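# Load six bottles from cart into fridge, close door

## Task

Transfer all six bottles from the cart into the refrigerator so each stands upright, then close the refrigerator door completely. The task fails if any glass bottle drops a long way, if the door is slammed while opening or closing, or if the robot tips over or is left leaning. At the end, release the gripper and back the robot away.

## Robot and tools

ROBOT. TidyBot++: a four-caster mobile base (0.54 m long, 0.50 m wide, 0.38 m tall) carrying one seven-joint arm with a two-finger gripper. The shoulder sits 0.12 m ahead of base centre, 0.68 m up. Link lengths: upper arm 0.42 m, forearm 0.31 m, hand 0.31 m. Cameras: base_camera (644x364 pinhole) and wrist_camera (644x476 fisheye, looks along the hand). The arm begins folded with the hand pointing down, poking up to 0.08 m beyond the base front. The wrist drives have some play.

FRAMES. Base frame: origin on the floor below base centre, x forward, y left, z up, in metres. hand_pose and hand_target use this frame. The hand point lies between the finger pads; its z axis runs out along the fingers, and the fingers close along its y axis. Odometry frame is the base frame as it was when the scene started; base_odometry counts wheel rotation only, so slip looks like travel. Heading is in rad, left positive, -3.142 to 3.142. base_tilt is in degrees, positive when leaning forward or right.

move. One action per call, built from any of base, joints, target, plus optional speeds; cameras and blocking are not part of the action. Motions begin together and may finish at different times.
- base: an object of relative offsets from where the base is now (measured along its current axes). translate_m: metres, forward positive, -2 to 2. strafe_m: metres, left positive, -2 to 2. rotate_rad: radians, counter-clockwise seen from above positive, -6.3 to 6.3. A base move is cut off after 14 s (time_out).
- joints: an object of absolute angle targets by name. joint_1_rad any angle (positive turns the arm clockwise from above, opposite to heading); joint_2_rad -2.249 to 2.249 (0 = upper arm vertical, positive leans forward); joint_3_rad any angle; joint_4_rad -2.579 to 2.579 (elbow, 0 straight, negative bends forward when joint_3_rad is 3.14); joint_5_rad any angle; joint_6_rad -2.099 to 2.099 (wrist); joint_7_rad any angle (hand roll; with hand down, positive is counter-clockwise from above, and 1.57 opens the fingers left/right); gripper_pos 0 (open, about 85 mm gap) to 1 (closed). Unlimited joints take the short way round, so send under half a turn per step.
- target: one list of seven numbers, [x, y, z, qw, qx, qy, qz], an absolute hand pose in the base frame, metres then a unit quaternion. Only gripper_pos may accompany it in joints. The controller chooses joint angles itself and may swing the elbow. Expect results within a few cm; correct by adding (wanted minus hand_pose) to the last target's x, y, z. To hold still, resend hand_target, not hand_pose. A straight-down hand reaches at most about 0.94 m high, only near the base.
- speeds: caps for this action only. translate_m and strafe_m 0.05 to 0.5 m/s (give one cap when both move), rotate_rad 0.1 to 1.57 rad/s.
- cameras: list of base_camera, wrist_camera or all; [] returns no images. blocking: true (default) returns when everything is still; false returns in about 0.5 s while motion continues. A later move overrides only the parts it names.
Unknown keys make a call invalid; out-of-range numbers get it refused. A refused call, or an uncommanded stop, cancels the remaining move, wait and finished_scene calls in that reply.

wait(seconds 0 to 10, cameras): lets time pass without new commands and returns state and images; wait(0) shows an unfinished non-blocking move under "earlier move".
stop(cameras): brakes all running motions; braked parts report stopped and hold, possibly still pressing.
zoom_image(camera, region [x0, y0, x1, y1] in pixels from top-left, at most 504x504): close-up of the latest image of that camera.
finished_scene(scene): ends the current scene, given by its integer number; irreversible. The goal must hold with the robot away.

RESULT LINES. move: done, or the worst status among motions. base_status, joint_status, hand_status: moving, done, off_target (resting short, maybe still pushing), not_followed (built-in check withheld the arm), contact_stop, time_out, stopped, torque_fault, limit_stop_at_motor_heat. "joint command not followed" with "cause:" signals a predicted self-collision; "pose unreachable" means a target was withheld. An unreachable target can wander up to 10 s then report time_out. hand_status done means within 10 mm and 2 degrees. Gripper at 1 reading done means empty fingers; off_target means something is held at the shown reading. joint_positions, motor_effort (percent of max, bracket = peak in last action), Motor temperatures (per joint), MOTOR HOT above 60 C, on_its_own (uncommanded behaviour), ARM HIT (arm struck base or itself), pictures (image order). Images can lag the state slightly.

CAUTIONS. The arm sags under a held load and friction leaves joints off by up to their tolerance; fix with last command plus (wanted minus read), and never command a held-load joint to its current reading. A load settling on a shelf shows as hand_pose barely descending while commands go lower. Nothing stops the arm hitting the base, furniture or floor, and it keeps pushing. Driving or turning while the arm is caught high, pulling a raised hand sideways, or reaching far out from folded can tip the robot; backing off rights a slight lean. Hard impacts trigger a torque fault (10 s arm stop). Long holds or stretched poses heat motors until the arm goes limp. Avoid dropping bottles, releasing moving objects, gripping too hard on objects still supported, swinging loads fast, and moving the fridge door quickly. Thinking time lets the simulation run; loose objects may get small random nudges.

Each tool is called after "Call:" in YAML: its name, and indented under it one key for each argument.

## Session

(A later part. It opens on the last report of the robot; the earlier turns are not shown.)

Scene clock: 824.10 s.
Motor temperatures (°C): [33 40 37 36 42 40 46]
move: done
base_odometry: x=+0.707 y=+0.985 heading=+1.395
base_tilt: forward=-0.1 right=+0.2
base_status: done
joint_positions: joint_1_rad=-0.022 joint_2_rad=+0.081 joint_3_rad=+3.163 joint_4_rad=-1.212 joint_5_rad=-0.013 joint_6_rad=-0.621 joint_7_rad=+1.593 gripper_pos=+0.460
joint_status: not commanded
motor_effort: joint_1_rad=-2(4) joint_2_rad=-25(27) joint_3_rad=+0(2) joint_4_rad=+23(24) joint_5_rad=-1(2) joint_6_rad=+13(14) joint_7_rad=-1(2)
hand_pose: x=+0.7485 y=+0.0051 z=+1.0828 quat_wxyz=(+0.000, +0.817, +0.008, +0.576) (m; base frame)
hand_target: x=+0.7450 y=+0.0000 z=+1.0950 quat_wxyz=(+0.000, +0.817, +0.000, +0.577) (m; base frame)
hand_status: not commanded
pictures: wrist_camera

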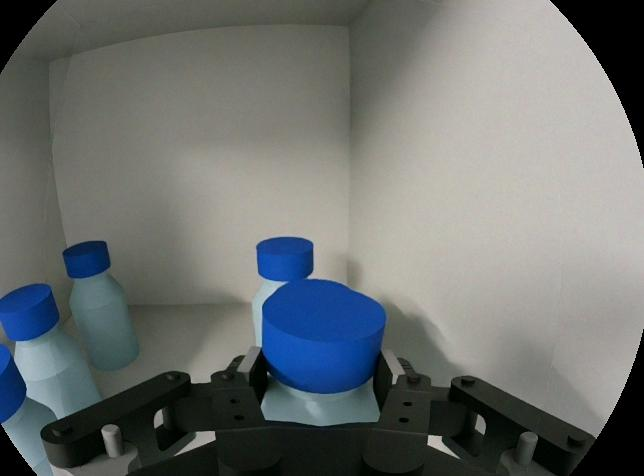

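Call:
move:
  target: [0.745, 0, 1.06, 0, 0.817, 0, 0.577]
  cameras: []

Call:
move:
  target: [0.745, 0, 1.045, 0, 0.812, 0, 0.584]
  cameras: ["wrist_camera"]

Scene clock: 827.33 s.
Motor temperatures (°C): [33 40 37 36 42 40 46]
move: done
base_odometry: x=+0.707 y=+0.985 heading=+1.395
base_tilt: forward=-0.1 right=+0.2
base_status: not commanded
joint_positions: joint_1_rad=-0.023 joint_2_rad=+0.074 joint_3_rad=+3.163 joint_4_rad=-1.280 joint_5_rad=-0.013 joint_6_rad=-0.584 joint_7_rad=+1.593 gripper_pos=+0.461
joint_status: not commanded
motor_effort: joint_1_rad=-1(2) joint_2_rad=-19(25) joint_3_rad=+1(2) joint_4_rad=+18(23) joint_5_rad=-1(2) joint_6_rad=+8(13) joint_7_rad=-1(2)
hand_pose: x=+0.7479 y=+0.0051 z=+1.0571 quat_wxyz=(+0.000, +0.824, +0.008, +0.566) (m; base frame)
hand_target: x=+0.7450 y=+0.0000 z=+1.0600 quat_wxyz=(+0.000, +0.817, +0.000, +0.577) (m; base frame)
hand_status: done (0.007 m and 1.7 deg from the pose sent, 0.024 m and 0.9 deg at the start)
pictures: none
No camera images: "cameras" was empty.

Scene clock: 828.17 s.
Motor temperatures (°C): [33 40 37 36 42 40 46]
move: off_target
base_odometry: x=+0.707 y=+0.985 heading=+1.395
base_tilt: forward=-0.1 right=+0.2
base_status: not commanded
joint_positions: joint_1_rad=-0.023 joint_2_rad=+0.051 joint_3_rad=+3.162 joint_4_rad=-1.346 joint_5_rad=-0.013 joint_6_rad=-0.501 joint_7_rad=+1.593 gripper_pos=+0.461
joint_status: not commanded
motor_effort: joint_1_rad=+2(3) joint_2_rad=-16(19) joint_3_rad=+3(4) joint_4_rad=+17(18) joint_5_rad=+1(2) joint_6_rad=+7(9) joint_7_rad=-1(1)
hand_pose: x=+0.7452 y=+0.0050 z=+1.0559 quat_wxyz=(+0.000, +0.813, +0.007, +0.582) (m; base frame)
hand_target: x=+0.7450 y=+0.0000 z=+1.0450 quat_wxyz=(+0.000, +0.812, +0.000, +0.584) (m; base frame)
hand_status: off_target (0.012 m and 0.9 deg from the pose sent, 0.013 m and 2.6 deg at the start)
pictures: wrist_camera

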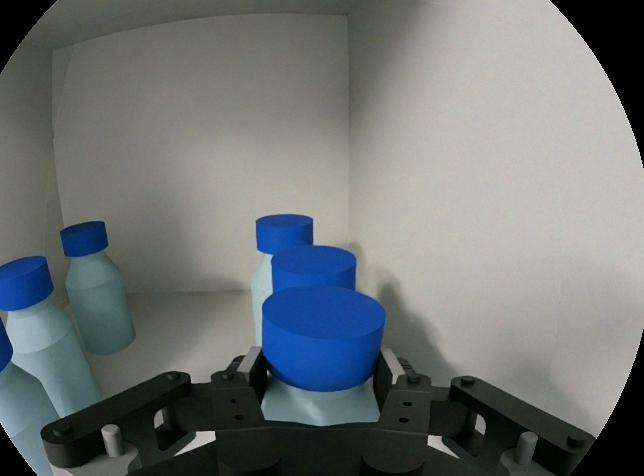

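Call:
move:
  joints: {"gripper_pos":0.22}
  cameras: ["wrist_camera"]

Call:
move:
  base: {"translate_m":-0.13}
  speeds: {"translate_m":0.12}
  cameras: ["wrist_camera"]

Call:
move:
  base: {"translate_m":-0.3,"strafe_m":0.1}

Scene clock: 832.63 s.
Motor temperatures (°C): [33 40 37 36 42 40 46]
move: done
base_odometry: x=+0.707 y=+0.985 heading=+1.395
base_tilt: forward=-0.1 right=+0.2
base_status: not commanded
joint_positions: joint_1_rad=-0.023 joint_2_rad=+0.051 joint_3_rad=+3.162 joint_4_rad=-1.360 joint_5_rad=-0.013 joint_6_rad=-0.501 joint_7_rad=+1.593 gripper_pos=+0.220
joint_status: all done
motor_effort: joint_1_rad=-1(3) joint_2_rad=-20(20) joint_3_rad=+0(4) joint_4_rad=+18(19) joint_5_rad=-1(2) joint_6_rad=+9(9) joint_7_rad=-1(1)
hand_pose: x=+0.7445 y=+0.0050 z=+1.0480 quat_wxyz=(+0.000, +0.817, +0.007, +0.577) (m; base frame)
hand_target: x=+0.7450 y=+0.0000 z=+1.0450 quat_wxyz=(+0.000, +0.812, +0.000, +0.584) (m; base frame)
hand_status: not commanded
pictures: wrist_camera

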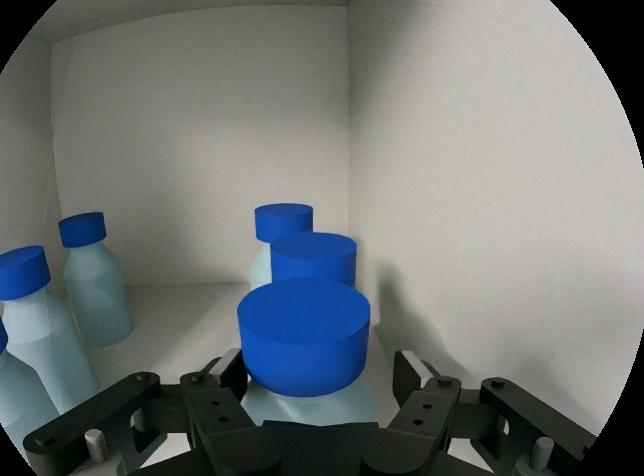

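Scene clock: 834.30 s.
Motor temperatures (°C): [33 40 37 36 42 40 46]
move: done
base_odometry: x=+0.684 y=+0.857 heading=+1.395
base_tilt: forward=-0.1 right=+0.2
base_status: done
joint_positions: joint_1_rad=-0.023 joint_2_rad=+0.050 joint_3_rad=+3.162 joint_4_rad=-1.360 joint_5_rad=-0.013 joint_6_rad=-0.501 joint_7_rad=+1.593 gripper_pos=+0.220
joint_status: not commanded
motor_effort: joint_1_rad=-2(3) joint_2_rad=-20(23) joint_3_rad=+0(2) joint_4_rad=+19(19) joint_5_rad=-1(2) joint_6_rad=+9(9) joint_7_rad=-1(2)
hand_pose: x=+0.7442 y=+0.0050 z=+1.0483 quat_wxyz=(+0.000, +0.817, +0.007, +0.577) (m; base frame)
hand_target: x=+0.7450 y=+0.0000 z=+1.0450 quat_wxyz=(+0.000, +0.812, +0.000, +0.584) (m; base frame)
hand_status: not commanded
pictures: wrist_camera

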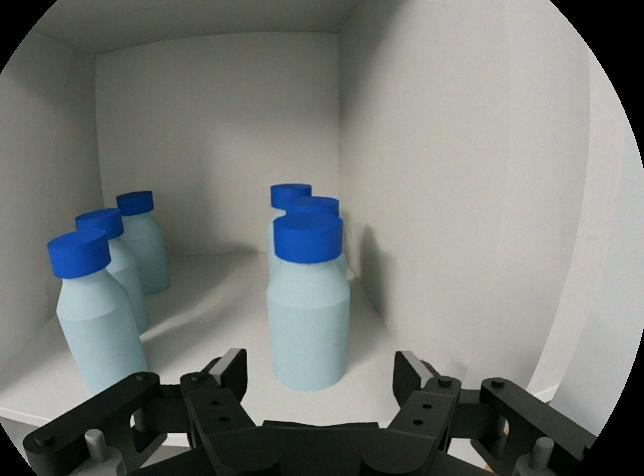

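Scene clock: 836.17 s.
Motor temperatures (°C): [33 40 37 36 42 40 46]
move: done
base_odometry: x=+0.533 y=+0.579 heading=+1.396
base_tilt: forward=-0.1 right=+0.2
base_status: done
joint_positions: joint_1_rad=-0.023 joint_2_rad=+0.046 joint_3_rad=+3.162 joint_4_rad=-1.361 joint_5_rad=-0.013 joint_6_rad=-0.501 joint_7_rad=+1.593 gripper_pos=+0.220
joint_status: not commanded
motor_effort: joint_1_rad=-2(3) joint_2_rad=-20(23) joint_3_rad=+0(2) joint_4_rad=+19(19) joint_5_rad=-1(2) joint_6_rad=+9(9) joint_7_rad=-2(2)
hand_pose: x=+0.7424 y=+0.0049 z=+1.0510 quat_wxyz=(+0.000, +0.815, +0.007, +0.579) (m; base frame)
hand_target: x=+0.7450 y=+0.0000 z=+1.0450 quat_wxyz=(+0.000, +0.812, +0.000, +0.584) (m; base frame)
hand_status: not commanded
pictures: base_camera, wrist_camera

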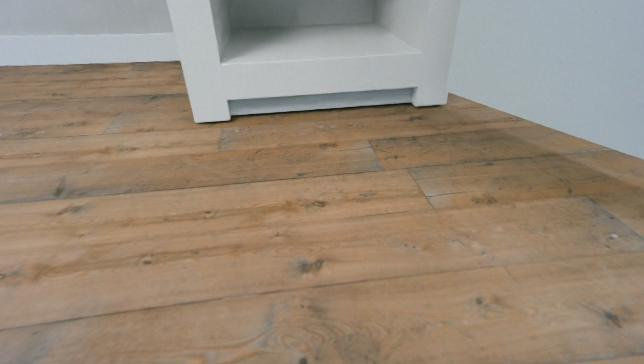

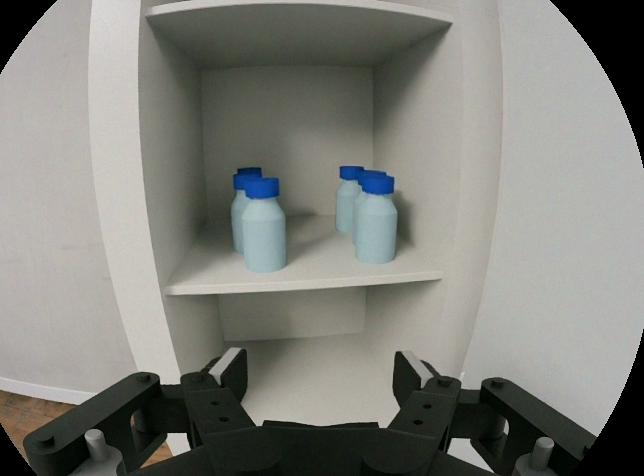

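Call:
move:
  base: {"translate_m":-0.32}
  target: [0.6, 0, 0.9, 0, 0.866, 0, 0.5]
  cameras: ["wrist_camera"]

Call:
move:
  base: {"rotate_rad":-0.9}
  joints: {"gripper_pos":1}

Call:
move:
  base: {"rotate_rad":-0.5}

Scene clock: 850.80 s.
Motor temperatures (°C): [33 40 37 36 42 40 46]
move: off_target
base_odometry: x=+0.477 y=+0.263 heading=+1.395
base_tilt: forward=-0.2 right=+0.2
base_status: done
joint_positions: joint_1_rad=-0.022 joint_2_rad=-0.230 joint_3_rad=+3.162 joint_4_rad=-1.892 joint_5_rad=-0.013 joint_6_rad=-0.467 joint_7_rad=+1.593 gripper_pos=+0.220
joint_status: not commanded
motor_effort: joint_1_rad=-1(3) joint_2_rad=-10(22) joint_3_rad=+0(2) joint_4_rad=+18(20) joint_5_rad=-1(2) joint_6_rad=+8(9) joint_7_rad=-1(2)
hand_pose: x=+0.6003 y=+0.0034 z=+0.8982 quat_wxyz=(-0.003, +0.874, +0.006, +0.485) (m; base frame)
hand_target: x=+0.6000 y=+0.0000 z=+0.9000 quat_wxyz=(+0.000, +0.866, +0.000, +0.500) (m; base frame)
hand_status: off_target (0.004 m and 2.1 deg from the pose sent, 0.208 m and 10.8 deg at the start)
pictures: wrist_camera

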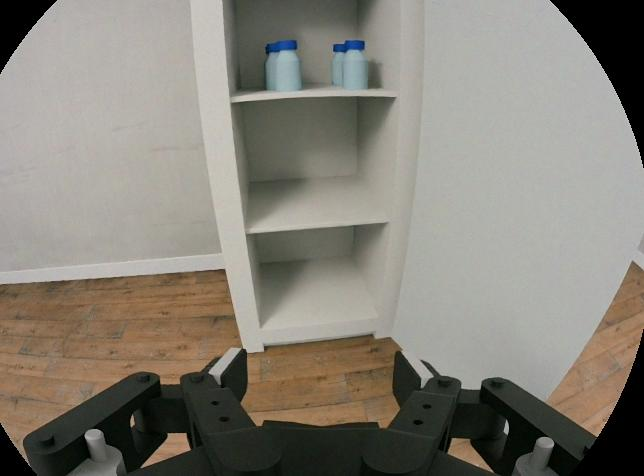

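Scene clock: 852.60 s.
Motor temperatures (°C): [33 40 37 36 42 40 46]
move: done
base_odometry: x=+0.477 y=+0.263 heading=+0.496
base_tilt: forward=-0.1 right=+0.2
base_status: done
joint_positions: joint_1_rad=-0.018 joint_2_rad=-0.230 joint_3_rad=+3.161 joint_4_rad=-1.892 joint_5_rad=-0.013 joint_6_rad=-0.465 joint_7_rad=+1.593 gripper_pos=+0.999
joint_status: all done
motor_effort: joint_1_rad=-1(3) joint_2_rad=-10(12) joint_3_rad=+0(2) joint_4_rad=+18(19) joint_5_rad=-1(2) joint_6_rad=+8(8) joint_7_rad=-1(2)
hand_pose: x=+0.6006 y=+0.0022 z=+0.8986 quat_wxyz=(-0.002, +0.874, +0.005, +0.486) (m; base frame)
hand_target: x=+0.6000 y=+0.0000 z=+0.9000 quat_wxyz=(+0.000, +0.866, +0.000, +0.500) (m; base frame)
hand_status: not commanded
pictures: base_camera, wrist_camera

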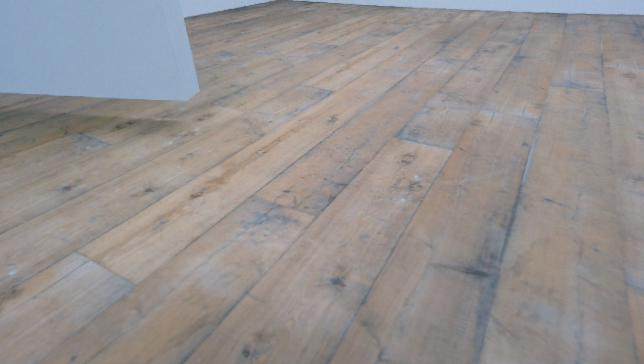

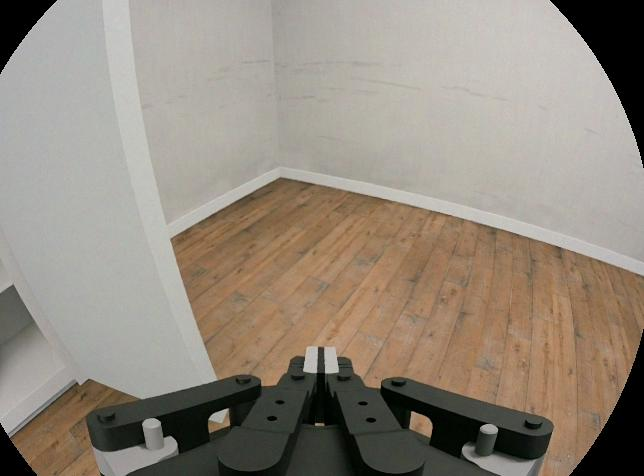

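Scene clock: 854.03 s.
Motor temperatures (°C): [33 40 37 36 42 40 46]
move: done
base_odometry: x=+0.478 y=+0.263 heading=-0.003
base_tilt: forward=-0.1 right=+0.2
base_status: done
joint_positions: joint_1_rad=-0.016 joint_2_rad=-0.230 joint_3_rad=+3.159 joint_4_rad=-1.892 joint_5_rad=-0.013 joint_6_rad=-0.465 joint_7_rad=+1.593 gripper_pos=+0.999
joint_status: not commanded
motor_effort: joint_1_rad=-1(3) joint_2_rad=-10(11) joint_3_rad=+0(2) joint_4_rad=+18(19) joint_5_rad=-1(2) joint_6_rad=+8(8) joint_7_rad=-1(2)
hand_pose: x=+0.6006 y=+0.0018 z=+0.8986 quat_wxyz=(-0.002, +0.874, +0.004, +0.486) (m; base frame)
hand_target: x=+0.6000 y=+0.0000 z=+0.9000 quat_wxyz=(+0.000, +0.866, +0.000, +0.500) (m; base frame)
hand_status: not commanded
pictures: base_camera, wrist_camera

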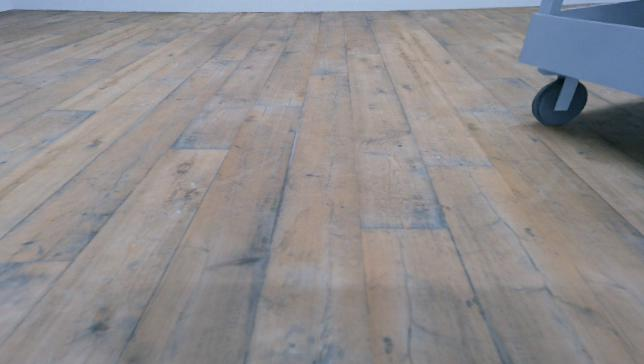

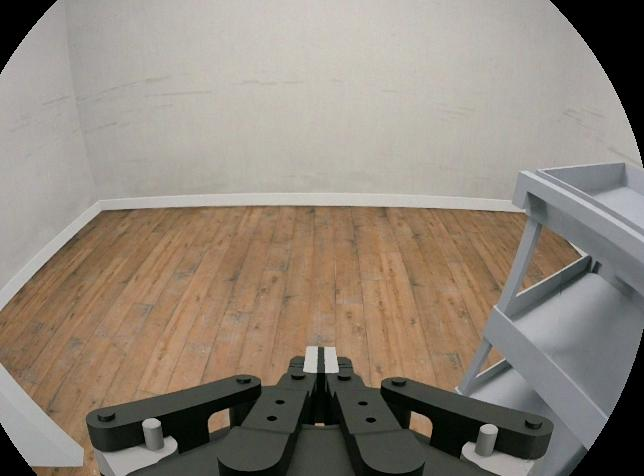

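Call:
move:
  base: {"translate_m":1.15,"strafe_m":0.04}
  speeds: {"translate_m":0.4}
  cameras: ["wrist_camera"]

Call:
move:
  base: {"rotate_rad":1.7}
  speeds: {"rotate_rad":0.8}

Scene clock: 866.50 s.
Motor temperatures (°C): [33 40 37 36 42 40 46]
move: done
base_odometry: x=+1.628 y=+0.300 heading=-0.004
base_tilt: forward=-0.2 right=+0.2
base_status: done
joint_positions: joint_1_rad=-0.016 joint_2_rad=-0.234 joint_3_rad=+3.159 joint_4_rad=-1.893 joint_5_rad=-0.013 joint_6_rad=-0.463 joint_7_rad=+1.593 gripper_pos=+0.999
joint_status: not commanded
motor_effort: joint_1_rad=-1(3) joint_2_rad=-11(13) joint_3_rad=+0(1) joint_4_rad=+18(19) joint_5_rad=-1(2) joint_6_rad=+7(8) joint_7_rad=-2(2)
hand_pose: x=+0.6000 y=+0.0017 z=+0.9001 quat_wxyz=(-0.002, +0.873, +0.004, +0.488) (m; base frame)
hand_target: x=+0.6000 y=+0.0000 z=+0.9000 quat_wxyz=(+0.000, +0.866, +0.000, +0.500) (m; base frame)
hand_status: not commanded
pictures: wrist_camera

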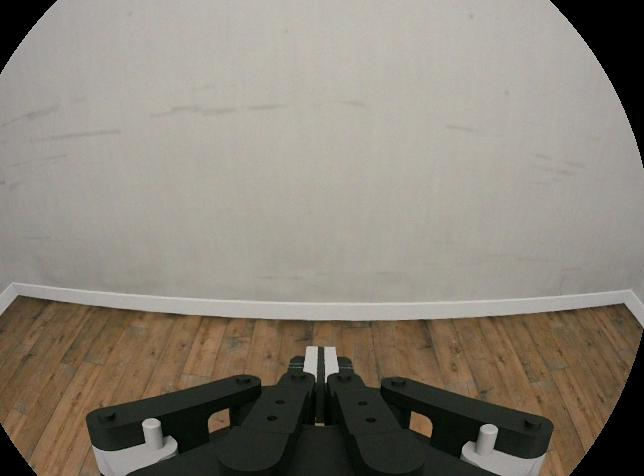

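Scene clock: 869.43 s.
Motor temperatures (°C): [33 40 37 36 42 40 46]
move: done
base_odometry: x=+1.628 y=+0.300 heading=+1.695
base_tilt: forward=-0.2 right=+0.2
base_status: done
joint_positions: joint_1_rad=-0.015 joint_2_rad=-0.234 joint_3_rad=+3.159 joint_4_rad=-1.893 joint_5_rad=-0.013 joint_6_rad=-0.463 joint_7_rad=+1.593 gripper_pos=+0.999
joint_status: not commanded
motor_effort: joint_1_rad=-2(3) joint_2_rad=-10(11) joint_3_rad=+0(3) joint_4_rad=+18(19) joint_5_rad=-1(2) joint_6_rad=+8(8) joint_7_rad=-1(2)
hand_pose: x=+0.6000 y=+0.0018 z=+0.9001 quat_wxyz=(-0.002, +0.873, +0.004, +0.488) (m; base frame)
hand_target: x=+0.6000 y=+0.0000 z=+0.9000 quat_wxyz=(+0.000, +0.866, +0.000, +0.500) (m; base frame)
hand_status: not commanded
pictures: base_camera, wrist_camera

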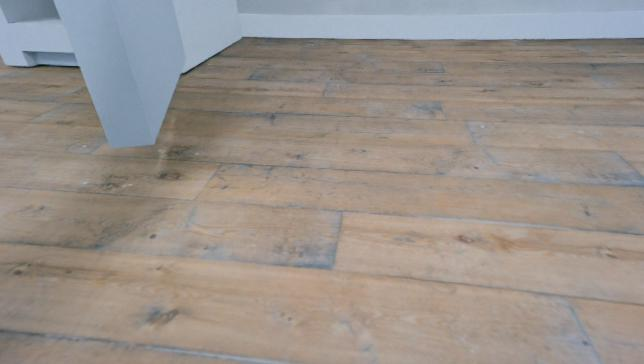

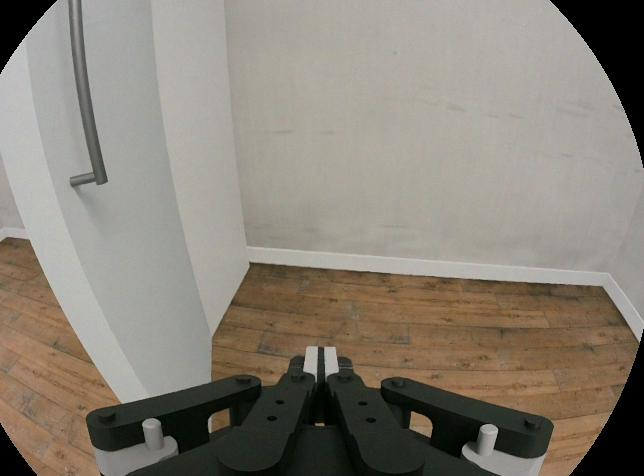

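Call:
move:
  target: [0.6, 0, 0.72, 0, 0.866, 0, 0.5]
  cameras: ["wrist_camera"]

Call:
move:
  base: {"strafe_m":0.15}
  speeds: {"strafe_m":0.15}

Scene clock: 874.53 s.
Motor temperatures (°C): [33 40 37 36 42 40 46]
move: off_target
base_odometry: x=+1.628 y=+0.300 heading=+1.695
base_tilt: forward=-0.2 right=+0.2
base_status: not commanded
joint_positions: joint_1_rad=-0.015 joint_2_rad=-0.045 joint_3_rad=+3.159 joint_4_rad=-2.362 joint_5_rad=-0.013 joint_6_rad=+0.226 joint_7_rad=+1.593 gripper_pos=+0.999
joint_status: not commanded
motor_effort: joint_1_rad=-2(2) joint_2_rad=-13(14) joint_3_rad=+1(1) joint_4_rad=+15(18) joint_5_rad=-1(2) joint_6_rad=+8(9) joint_7_rad=-1(2)
hand_pose: x=+0.6011 y=-0.0004 z=+0.7336 quat_wxyz=(+0.004, +0.865, +0.002, +0.501) (m; base frame)
hand_target: x=+0.6000 y=+0.0000 z=+0.7200 quat_wxyz=(+0.000, +0.866, +0.000, +0.500) (m; base frame)
hand_status: off_target (0.014 m and 0.5 deg from the pose sent, 0.180 m and 1.7 deg at the start)
pictures: wrist_camera

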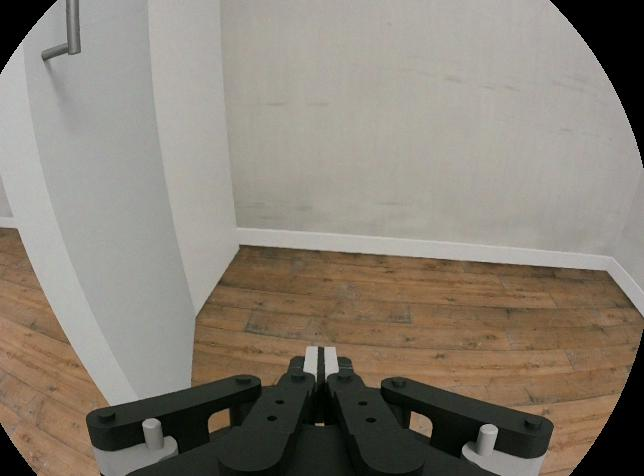

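Scene clock: 876.20 s.
Motor temperatures (°C): [33 40 37 36 42 40 46]
move: done
base_odometry: x=+1.479 y=+0.281 heading=+1.697
base_tilt: forward=-0.1 right=+0.2
base_status: done
joint_positions: joint_1_rad=-0.015 joint_2_rad=-0.044 joint_3_rad=+3.159 joint_4_rad=-2.363 joint_5_rad=-0.013 joint_6_rad=+0.228 joint_7_rad=+1.593 gripper_pos=+0.999
joint_status: not commanded
motor_effort: joint_1_rad=-1(3) joint_2_rad=-13(13) joint_3_rad=+1(2) joint_4_rad=+15(15) joint_5_rad=-1(2) joint_6_rad=+8(9) joint_7_rad=-2(2)
hand_pose: x=+0.6014 y=-0.0005 z=+0.7340 quat_wxyz=(+0.004, +0.865, +0.002, +0.502) (m; base frame)
hand_target: x=+0.6000 y=+0.0000 z=+0.7200 quat_wxyz=(+0.000, +0.866, +0.000, +0.500) (m; base frame)
hand_status: not commanded
pictures: base_camera, wrist_camera

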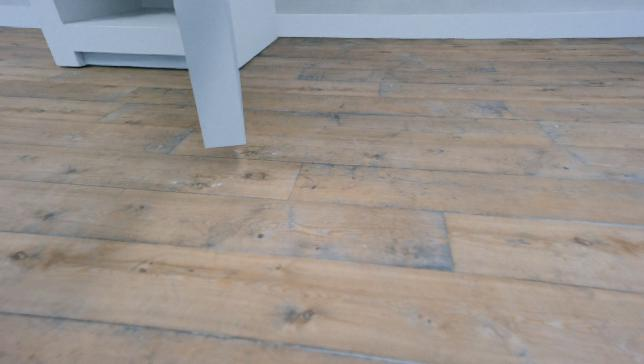

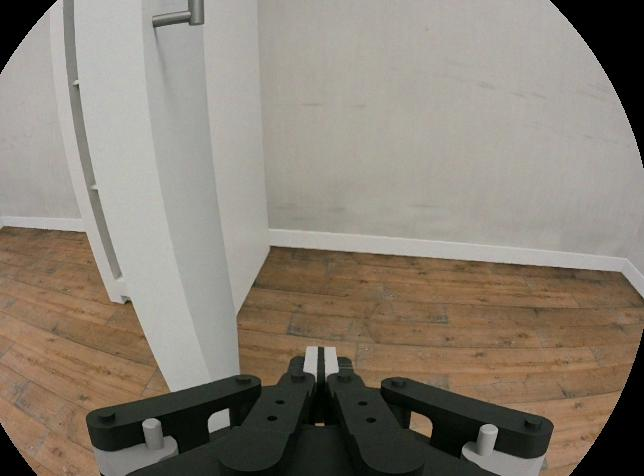

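Call:
move:
  base: {"strafe_m":0.3,"translate_m":0.03}
  speeds: {"strafe_m":0.1}

Scene clock: 882.27 s.
Motor temperatures (°C): [33 40 37 36 42 40 46]
move: done
base_odometry: x=+1.177 y=+0.273 heading=+1.697
base_tilt: forward=-0.1 right=+0.2
base_status: done
joint_positions: joint_1_rad=-0.015 joint_2_rad=-0.044 joint_3_rad=+3.159 joint_4_rad=-2.363 joint_5_rad=-0.013 joint_6_rad=+0.229 joint_7_rad=+1.593 gripper_pos=+0.999
joint_status: not commanded
motor_effort: joint_1_rad=-2(3) joint_2_rad=-13(13) joint_3_rad=+0(1) joint_4_rad=+15(15) joint_5_rad=-1(1) joint_6_rad=+8(9) joint_7_rad=-1(2)
hand_pose: x=+0.6015 y=-0.0005 z=+0.7342 quat_wxyz=(+0.004, +0.865, +0.002, +0.502) (m; base frame)
hand_target: x=+0.6000 y=+0.0000 z=+0.7200 quat_wxyz=(+0.000, +0.866, +0.000, +0.500) (m; base frame)
hand_status: not commanded
pictures: base_camera, wrist_camera

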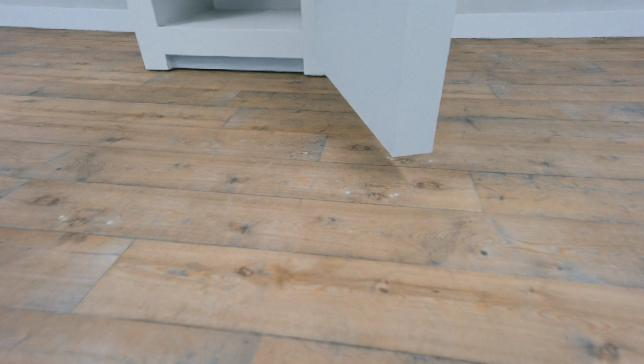

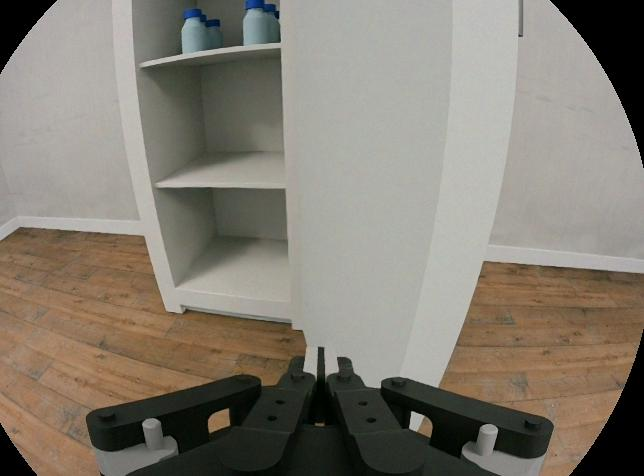

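Call:
move:
  base: {"strafe_m":-0.42}
  speeds: {"strafe_m":0.35}
  cameras: []

Call:
move:
  base: {"translate_m":0.37}
  speeds: {"translate_m":0.25}

Scene clock: 893.10 s.
Motor temperatures (°C): [33 40 37 35 42 40 46]
move: done
base_odometry: x=+1.594 y=+0.326 heading=+1.697
base_tilt: forward=-0.1 right=+0.2
base_status: done
joint_positions: joint_1_rad=-0.015 joint_2_rad=-0.040 joint_3_rad=+3.158 joint_4_rad=-2.364 joint_5_rad=-0.013 joint_6_rad=+0.231 joint_7_rad=+1.593 gripper_pos=+0.999
joint_status: not commanded
motor_effort: joint_1_rad=-2(3) joint_2_rad=-13(14) joint_3_rad=+0(2) joint_4_rad=+15(15) joint_5_rad=-1(1) joint_6_rad=+8(8) joint_7_rad=-2(2)
hand_pose: x=+0.6014 y=-0.0005 z=+0.7319 quat_wxyz=(+0.004, +0.866, +0.002, +0.500) (m; base frame)
hand_target: x=+0.6000 y=+0.0000 z=+0.7200 quat_wxyz=(+0.000, +0.866, +0.000, +0.500) (m; base frame)
hand_status: not commanded
pictures: none
No camera images: "cameras" was empty.

Scene clock: 895.43 s.
Motor temperatures (°C): [33 39 37 35 42 40 46]
move: done
base_odometry: x=+1.548 y=+0.693 heading=+1.697
base_tilt: forward=-0.1 right=+0.2
base_status: done
joint_positions: joint_1_rad=-0.015 joint_2_rad=-0.036 joint_3_rad=+3.158 joint_4_rad=-2.367 joint_5_rad=-0.013 joint_6_rad=+0.233 joint_7_rad=+1.593 gripper_pos=+0.999
joint_status: not commanded
motor_effort: joint_1_rad=-2(2) joint_2_rad=-13(14) joint_3_rad=+0(1) joint_4_rad=+14(16) joint_5_rad=-1(1) joint_6_rad=+8(9) joint_7_rad=-1(2)
hand_pose: x=+0.6009 y=-0.0005 z=+0.7292 quat_wxyz=(+0.004, +0.867, +0.002, +0.498) (m; base frame)
hand_target: x=+0.6000 y=+0.0000 z=+0.7200 quat_wxyz=(+0.000, +0.866, +0.000, +0.500) (m; base frame)
hand_status: not commanded
pictures: base_camera, wrist_camera

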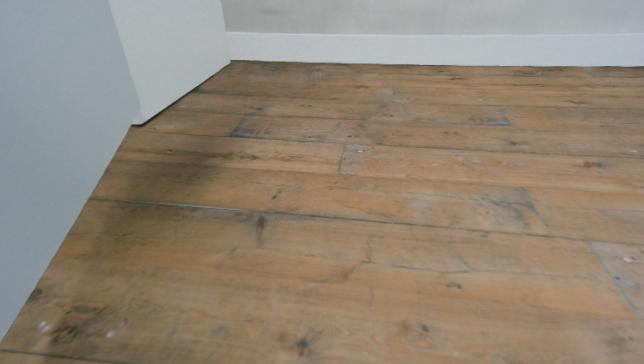

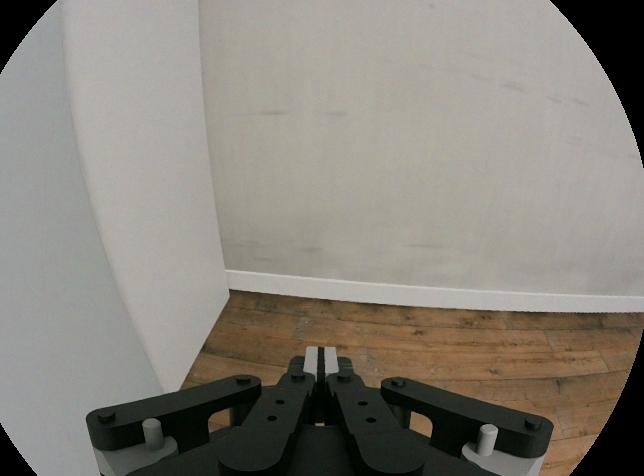

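Call:
move:
  base: {"translate_m":-0.07,"strafe_m":0.1}
  speeds: {"translate_m":0.1}

Call:
move:
  base: {"strafe_m":0.15}
  speeds: {"strafe_m":0.08}

Scene clock: 900.80 s.
Motor temperatures (°C): [33 39 37 35 42 40 46]
move: done
base_odometry: x=+1.457 y=+0.611 heading=+1.697
base_tilt: forward=-0.1 right=+0.2
base_status: done
joint_positions: joint_1_rad=-0.015 joint_2_rad=-0.036 joint_3_rad=+3.158 joint_4_rad=-2.367 joint_5_rad=-0.013 joint_6_rad=+0.233 joint_7_rad=+1.593 gripper_pos=+0.999
joint_status: not commanded
motor_effort: joint_1_rad=-1(3) joint_2_rad=-12(14) joint_3_rad=+0(2) joint_4_rad=+14(15) joint_5_rad=-1(2) joint_6_rad=+8(8) joint_7_rad=-1(2)
hand_pose: x=+0.6007 y=-0.0006 z=+0.7287 quat_wxyz=(+0.004, +0.867, +0.002, +0.498) (m; base frame)
hand_target: x=+0.6000 y=+0.0000 z=+0.7200 quat_wxyz=(+0.000, +0.866, +0.000, +0.500) (m; base frame)
hand_status: not commanded
pictures: base_camera, wrist_camera

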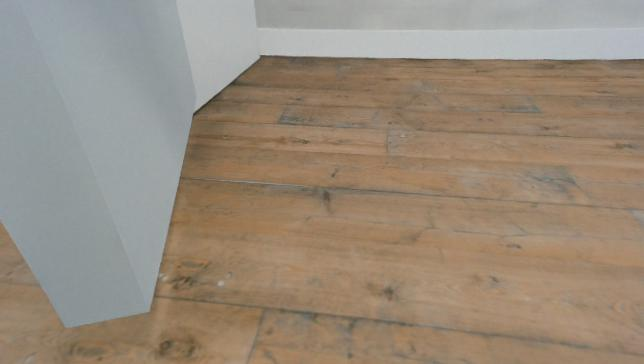

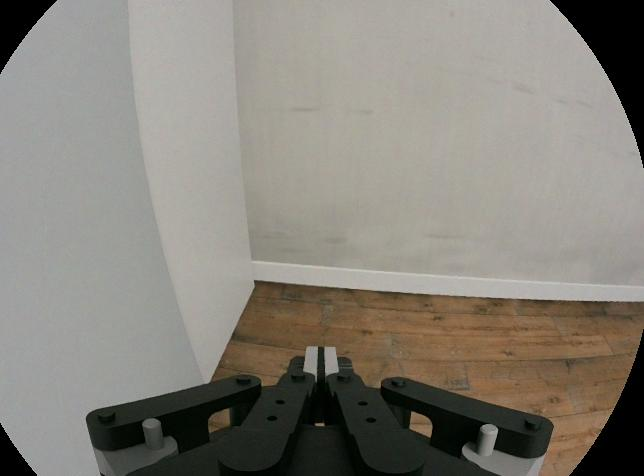

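Scene clock: 903.20 s.
Motor temperatures (°C): [33 39 37 35 42 40 46]
move: done
base_odometry: x=+1.308 y=+0.592 heading=+1.697
base_tilt: forward=-0.1 right=+0.2
base_status: done
joint_positions: joint_1_rad=+0.003 joint_2_rad=-0.035 joint_3_rad=+3.166 joint_4_rad=-2.367 joint_5_rad=-0.013 joint_6_rad=+0.233 joint_7_rad=+1.593 gripper_pos=+0.999
joint_status: not commanded
motor_effort: joint_1_rad=-4(8) joint_2_rad=-13(15) joint_3_rad=-2(6) joint_4_rad=+14(15) joint_5_rad=-1(2) joint_6_rad=+8(9) joint_7_rad=-1(2)
hand_pose: x=+0.6006 y=-0.0129 z=+0.7286 quat_wxyz=(+0.010, +0.867, -0.009, +0.498) (m; base frame)
hand_target: x=+0.6000 y=+0.0000 z=+0.7200 quat_wxyz=(+0.000, +0.866, +0.000, +0.500) (m; base frame)
hand_status: not commanded
pictures: base_camera, wrist_camera

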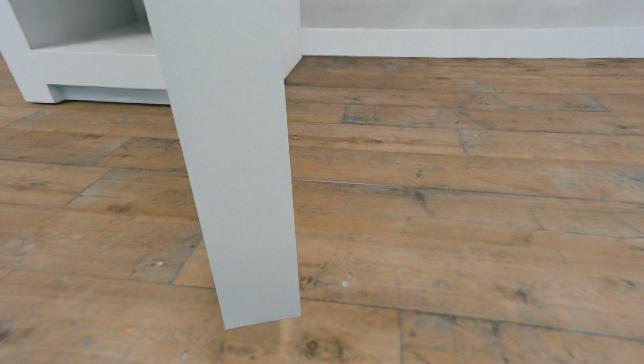

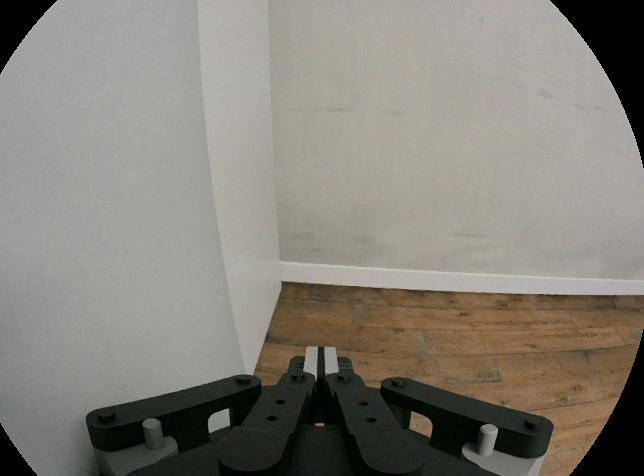

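Call:
move:
  base: {"strafe_m":0.19,"translate_m":0.07}
  speeds: {"strafe_m":0.1}

Call:
move:
  base: {"strafe_m":0.12,"translate_m":0.12}
  speeds: {"strafe_m":0.1}

Scene clock: 911.00 s.
Motor temperatures (°C): [33 39 37 35 42 40 46]
move: done
base_odometry: x=+1.111 y=+0.637 heading=+1.697
base_tilt: forward=-0.2 right=+0.2
base_status: done
joint_positions: joint_1_rad=+0.007 joint_2_rad=-0.035 joint_3_rad=+3.164 joint_4_rad=-2.370 joint_5_rad=-0.013 joint_6_rad=+0.233 joint_7_rad=+1.593 gripper_pos=+0.999
joint_status: not commanded
motor_effort: joint_1_rad=-1(9) joint_2_rad=-13(13) joint_3_rad=+0(7) joint_4_rad=+14(16) joint_5_rad=-1(1) joint_6_rad=+8(9) joint_7_rad=-1(2)
hand_pose: x=+0.5996 y=-0.0138 z=+0.7272 quat_wxyz=(+0.011, +0.868, -0.010, +0.497) (m; base frame)
hand_target: x=+0.6000 y=+0.0000 z=+0.7200 quat_wxyz=(+0.000, +0.866, +0.000, +0.500) (m; base frame)
hand_status: not commanded
pictures: base_camera, wrist_camera

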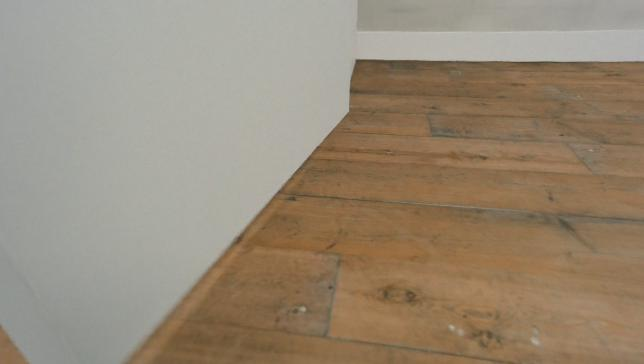

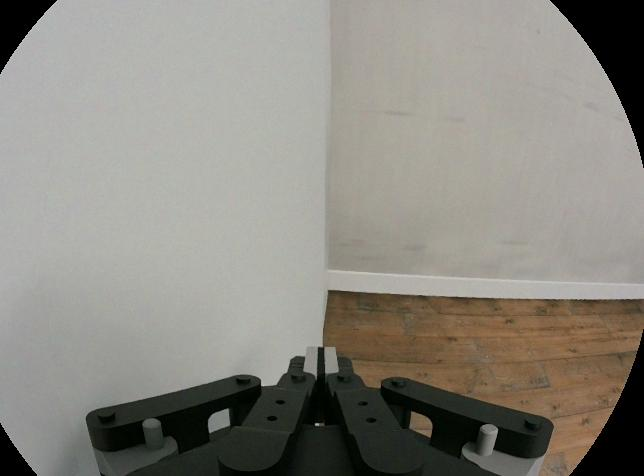

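Scene clock: 913.23 s.
Motor temperatures (°C): [33 39 37 35 42 40 46]
move: done
base_odometry: x=+0.976 y=+0.741 heading=+1.698
base_tilt: forward=-0.1 right=+0.2
base_status: done
joint_positions: joint_1_rad=+0.007 joint_2_rad=-0.035 joint_3_rad=+3.164 joint_4_rad=-2.371 joint_5_rad=-0.013 joint_6_rad=+0.234 joint_7_rad=+1.593 gripper_pos=+0.999
joint_status: not commanded
motor_effort: joint_1_rad=-2(3) joint_2_rad=-12(14) joint_3_rad=+0(2) joint_4_rad=+14(15) joint_5_rad=+0(2) joint_6_rad=+8(9) joint_7_rad=-1(2)
hand_pose: x=+0.5996 y=-0.0138 z=+0.7267 quat_wxyz=(+0.011, +0.868, -0.010, +0.496) (m; base frame)
hand_target: x=+0.6000 y=+0.0000 z=+0.7200 quat_wxyz=(+0.000, +0.866, +0.000, +0.500) (m; base frame)
hand_status: not commanded
pictures: base_camera, wrist_camera

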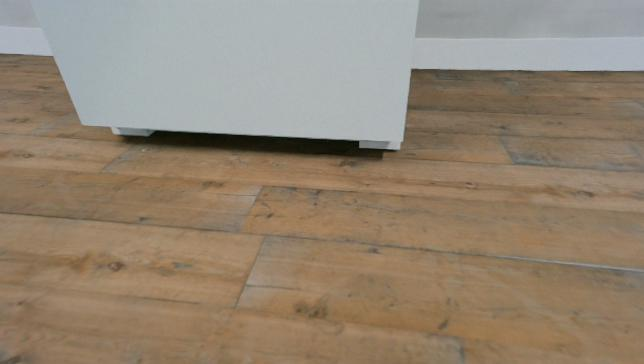

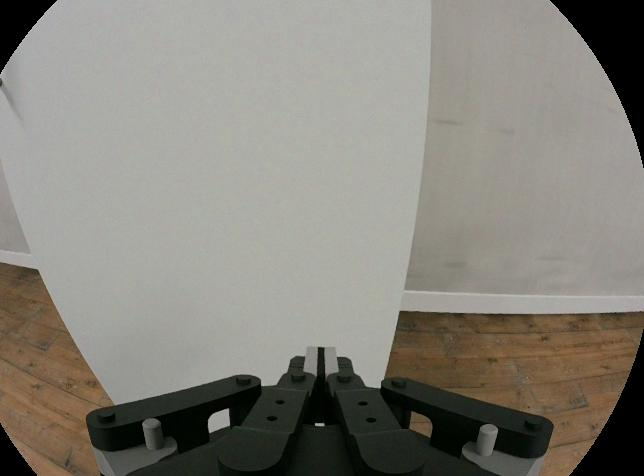

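Call:
move:
  base: {"strafe_m":0.17,"translate_m":-0.08,"rotate_rad":-0.3}
  speeds: {"strafe_m":0.25}

Scene clock: 918.13 s.
Motor temperatures (°C): [33 39 37 35 42 40 46]
move: done
base_odometry: x=+0.818 y=+0.640 heading=+1.397
base_tilt: forward=-0.1 right=+0.2
base_status: done
joint_positions: joint_1_rad=+0.006 joint_2_rad=-0.034 joint_3_rad=+3.164 joint_4_rad=-2.371 joint_5_rad=-0.013 joint_6_rad=+0.234 joint_7_rad=+1.593 gripper_pos=+0.999
joint_status: not commanded
motor_effort: joint_1_rad=-1(3) joint_2_rad=-13(14) joint_3_rad=+0(2) joint_4_rad=+15(15) joint_5_rad=-1(1) joint_6_rad=+8(9) joint_7_rad=-1(2)
hand_pose: x=+0.5996 y=-0.0135 z=+0.7265 quat_wxyz=(+0.010, +0.868, -0.010, +0.496) (m; base frame)
hand_target: x=+0.6000 y=+0.0000 z=+0.7200 quat_wxyz=(+0.000, +0.866, +0.000, +0.500) (m; base frame)
hand_status: not commanded
pictures: base_camera, wrist_camera

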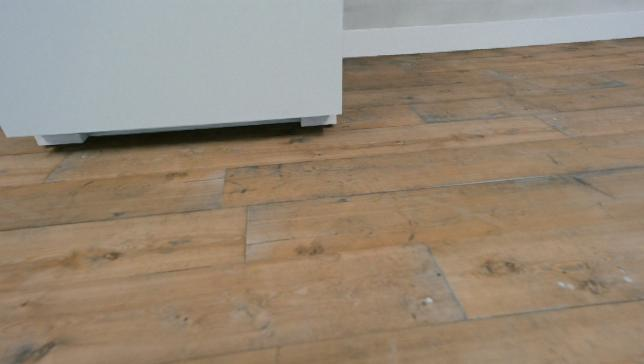

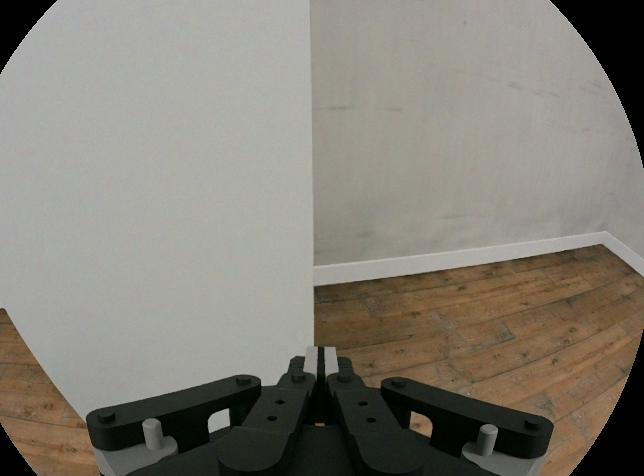

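Call:
move:
  base: {"strafe_m":0.38}
  speeds: {"strafe_m":0.3}

Call:
move:
  base: {"translate_m":0.3}
  speeds: {"translate_m":0.08}

Scene clock: 924.63 s.
Motor temperatures (°C): [33 39 37 35 42 40 46]
move: done
base_odometry: x=+0.443 y=+0.706 heading=+1.397
base_tilt: forward=-0.1 right=+0.2
base_status: done
joint_positions: joint_1_rad=+0.006 joint_2_rad=-0.034 joint_3_rad=+3.164 joint_4_rad=-2.371 joint_5_rad=-0.013 joint_6_rad=+0.234 joint_7_rad=+1.593 gripper_pos=+0.999
joint_status: not commanded
motor_effort: joint_1_rad=-1(4) joint_2_rad=-13(13) joint_3_rad=+0(2) joint_4_rad=+14(15) joint_5_rad=-1(2) joint_6_rad=+8(8) joint_7_rad=-1(2)
hand_pose: x=+0.5996 y=-0.0133 z=+0.7265 quat_wxyz=(+0.010, +0.868, -0.009, +0.496) (m; base frame)
hand_target: x=+0.6000 y=+0.0000 z=+0.7200 quat_wxyz=(+0.000, +0.866, +0.000, +0.500) (m; base frame)
hand_status: not commanded
pictures: base_camera, wrist_camera

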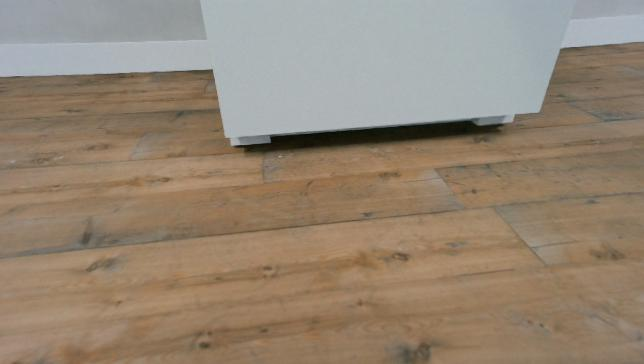

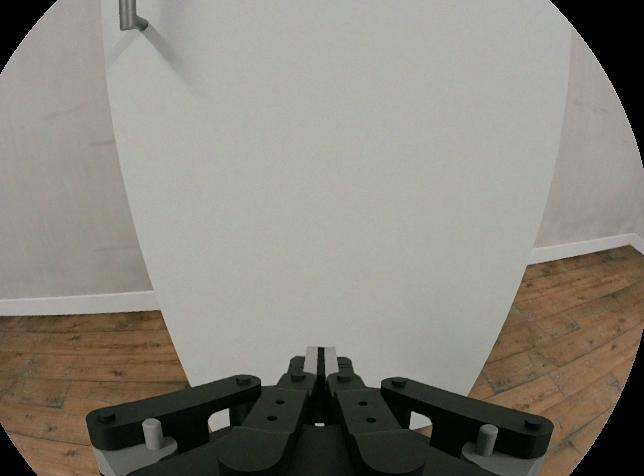

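Scene clock: 931.90 s.
Motor temperatures (°C): [33 39 37 35 42 40 46]
move: time_out
base_odometry: x=+0.494 y=+0.998 heading=+1.397
base_tilt: forward=-0.2 right=+0.2
base_status: translate_m time_out (by the wheels' count: +0.297 of +0.300)
joint_positions: joint_1_rad=+0.007 joint_2_rad=-0.158 joint_3_rad=+3.164 joint_4_rad=-2.493 joint_5_rad=-0.013 joint_6_rad=+0.234 joint_7_rad=+1.593 gripper_pos=+0.999
joint_status: not commanded
motor_effort: joint_1_rad=-5(8) joint_2_rad=+13(18) joint_3_rad=-2(5) joint_4_rad=+33(38) joint_5_rad=+0(2) joint_6_rad=+18(21) joint_7_rad=+0(2)
hand_pose: x=+0.5485 y=-0.0120 z=+0.7226 quat_wxyz=(+0.009, +0.868, -0.010, +0.497) (m; base frame)
hand_target: x=+0.6000 y=+0.0000 z=+0.7200 quat_wxyz=(+0.000, +0.866, +0.000, +0.500) (m; base frame)
hand_status: not commanded
pictures: base_camera, wrist_camera

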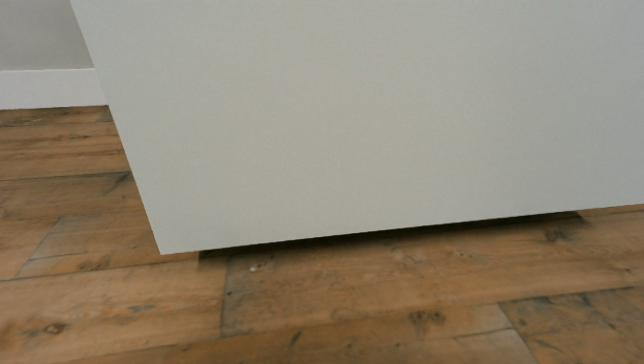

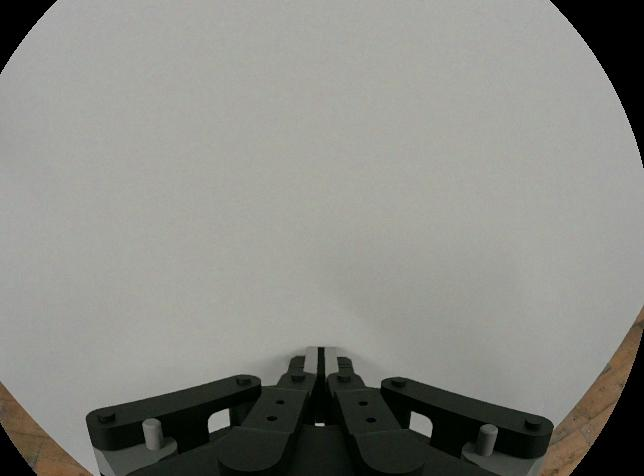

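Call:
move:
  base: {"translate_m":-0.4,"strafe_m":0.6}
  speeds: {"translate_m":0.3}
  cameras: []

Call:
move:
  base: {"rotate_rad":-0.5}

Scene clock: 937.13 s.
Motor temperatures (°C): [33 39 37 35 42 40 46]
move: done
base_odometry: x=-0.166 y=+0.708 heading=+1.397
base_tilt: forward=-0.2 right=+0.2
base_status: done
joint_positions: joint_1_rad=-0.004 joint_2_rad=-0.020 joint_3_rad=+3.155 joint_4_rad=-2.397 joint_5_rad=-0.007 joint_6_rad=+0.242 joint_7_rad=+1.593 gripper_pos=+0.999
joint_status: not commanded
motor_effort: joint_1_rad=-1(12) joint_2_rad=-13(15) joint_3_rad=+0(9) joint_4_rad=+14(31) joint_5_rad=-1(2) joint_6_rad=+8(16) joint_7_rad=-1(2)
hand_pose: x=+0.5914 y=-0.0038 z=+0.7092 quat_wxyz=(+0.007, +0.876, +0.002, +0.482) (m; base frame)
hand_target: x=+0.6000 y=+0.0000 z=+0.7200 quat_wxyz=(+0.000, +0.866, +0.000, +0.500) (m; base frame)
hand_status: not commanded
pictures: none
No camera images: "cameras" was empty.

Scene clock: 938.57 s.
Motor temperatures (°C): [33 39 37 35 42 40 46]
move: done
base_odometry: x=-0.166 y=+0.708 heading=+0.898
base_tilt: forward=-0.1 right=+0.2
base_status: done
joint_positions: joint_1_rad=-0.004 joint_2_rad=-0.020 joint_3_rad=+3.155 joint_4_rad=-2.397 joint_5_rad=-0.007 joint_6_rad=+0.242 joint_7_rad=+1.593 gripper_pos=+0.999
joint_status: not commanded
motor_effort: joint_1_rad=-1(4) joint_2_rad=-13(14) joint_3_rad=+0(2) joint_4_rad=+14(14) joint_5_rad=-1(2) joint_6_rad=+8(8) joint_7_rad=-1(2)
hand_pose: x=+0.5914 y=-0.0037 z=+0.7092 quat_wxyz=(+0.007, +0.876, +0.002, +0.482) (m; base frame)
hand_target: x=+0.6000 y=+0.0000 z=+0.7200 quat_wxyz=(+0.000, +0.866, +0.000, +0.500) (m; base frame)
hand_status: not commanded
pictures: base_camera, wrist_camera

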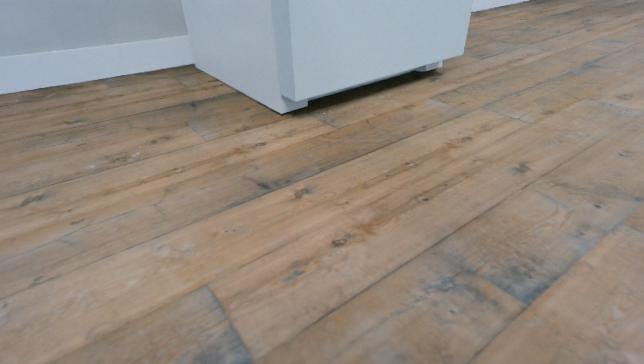

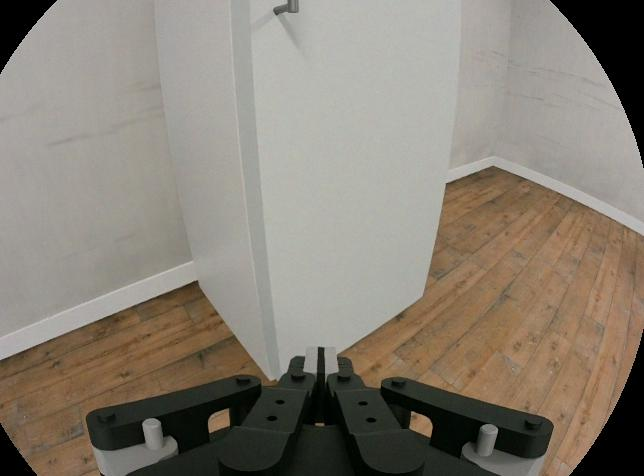

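Call:
zoom_image:
  camera: "wrist_camera"
  region: [180, 100, 320, 380]

Scaled by 1.800.

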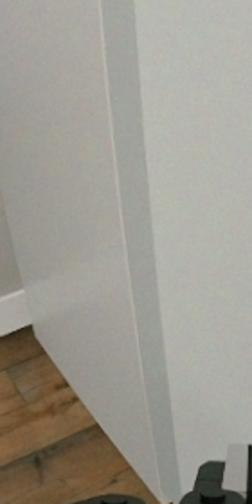

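Call:
zoom_image:
  camera: "base_camera"
  region: [220, 0, 340, 120]

Scaled by 4.200.

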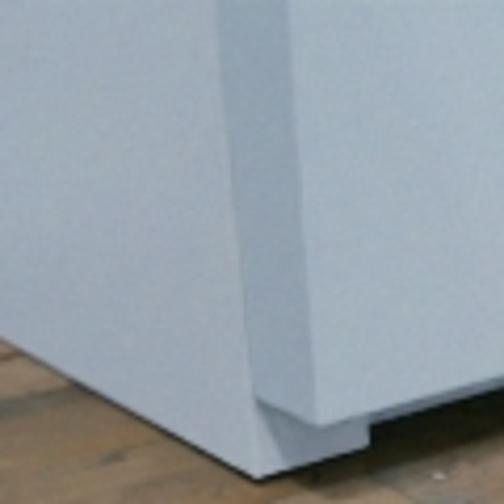

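Flush, no gap.

Call:
finished_scene:
  scene: 2

The scene is finished: the task was done.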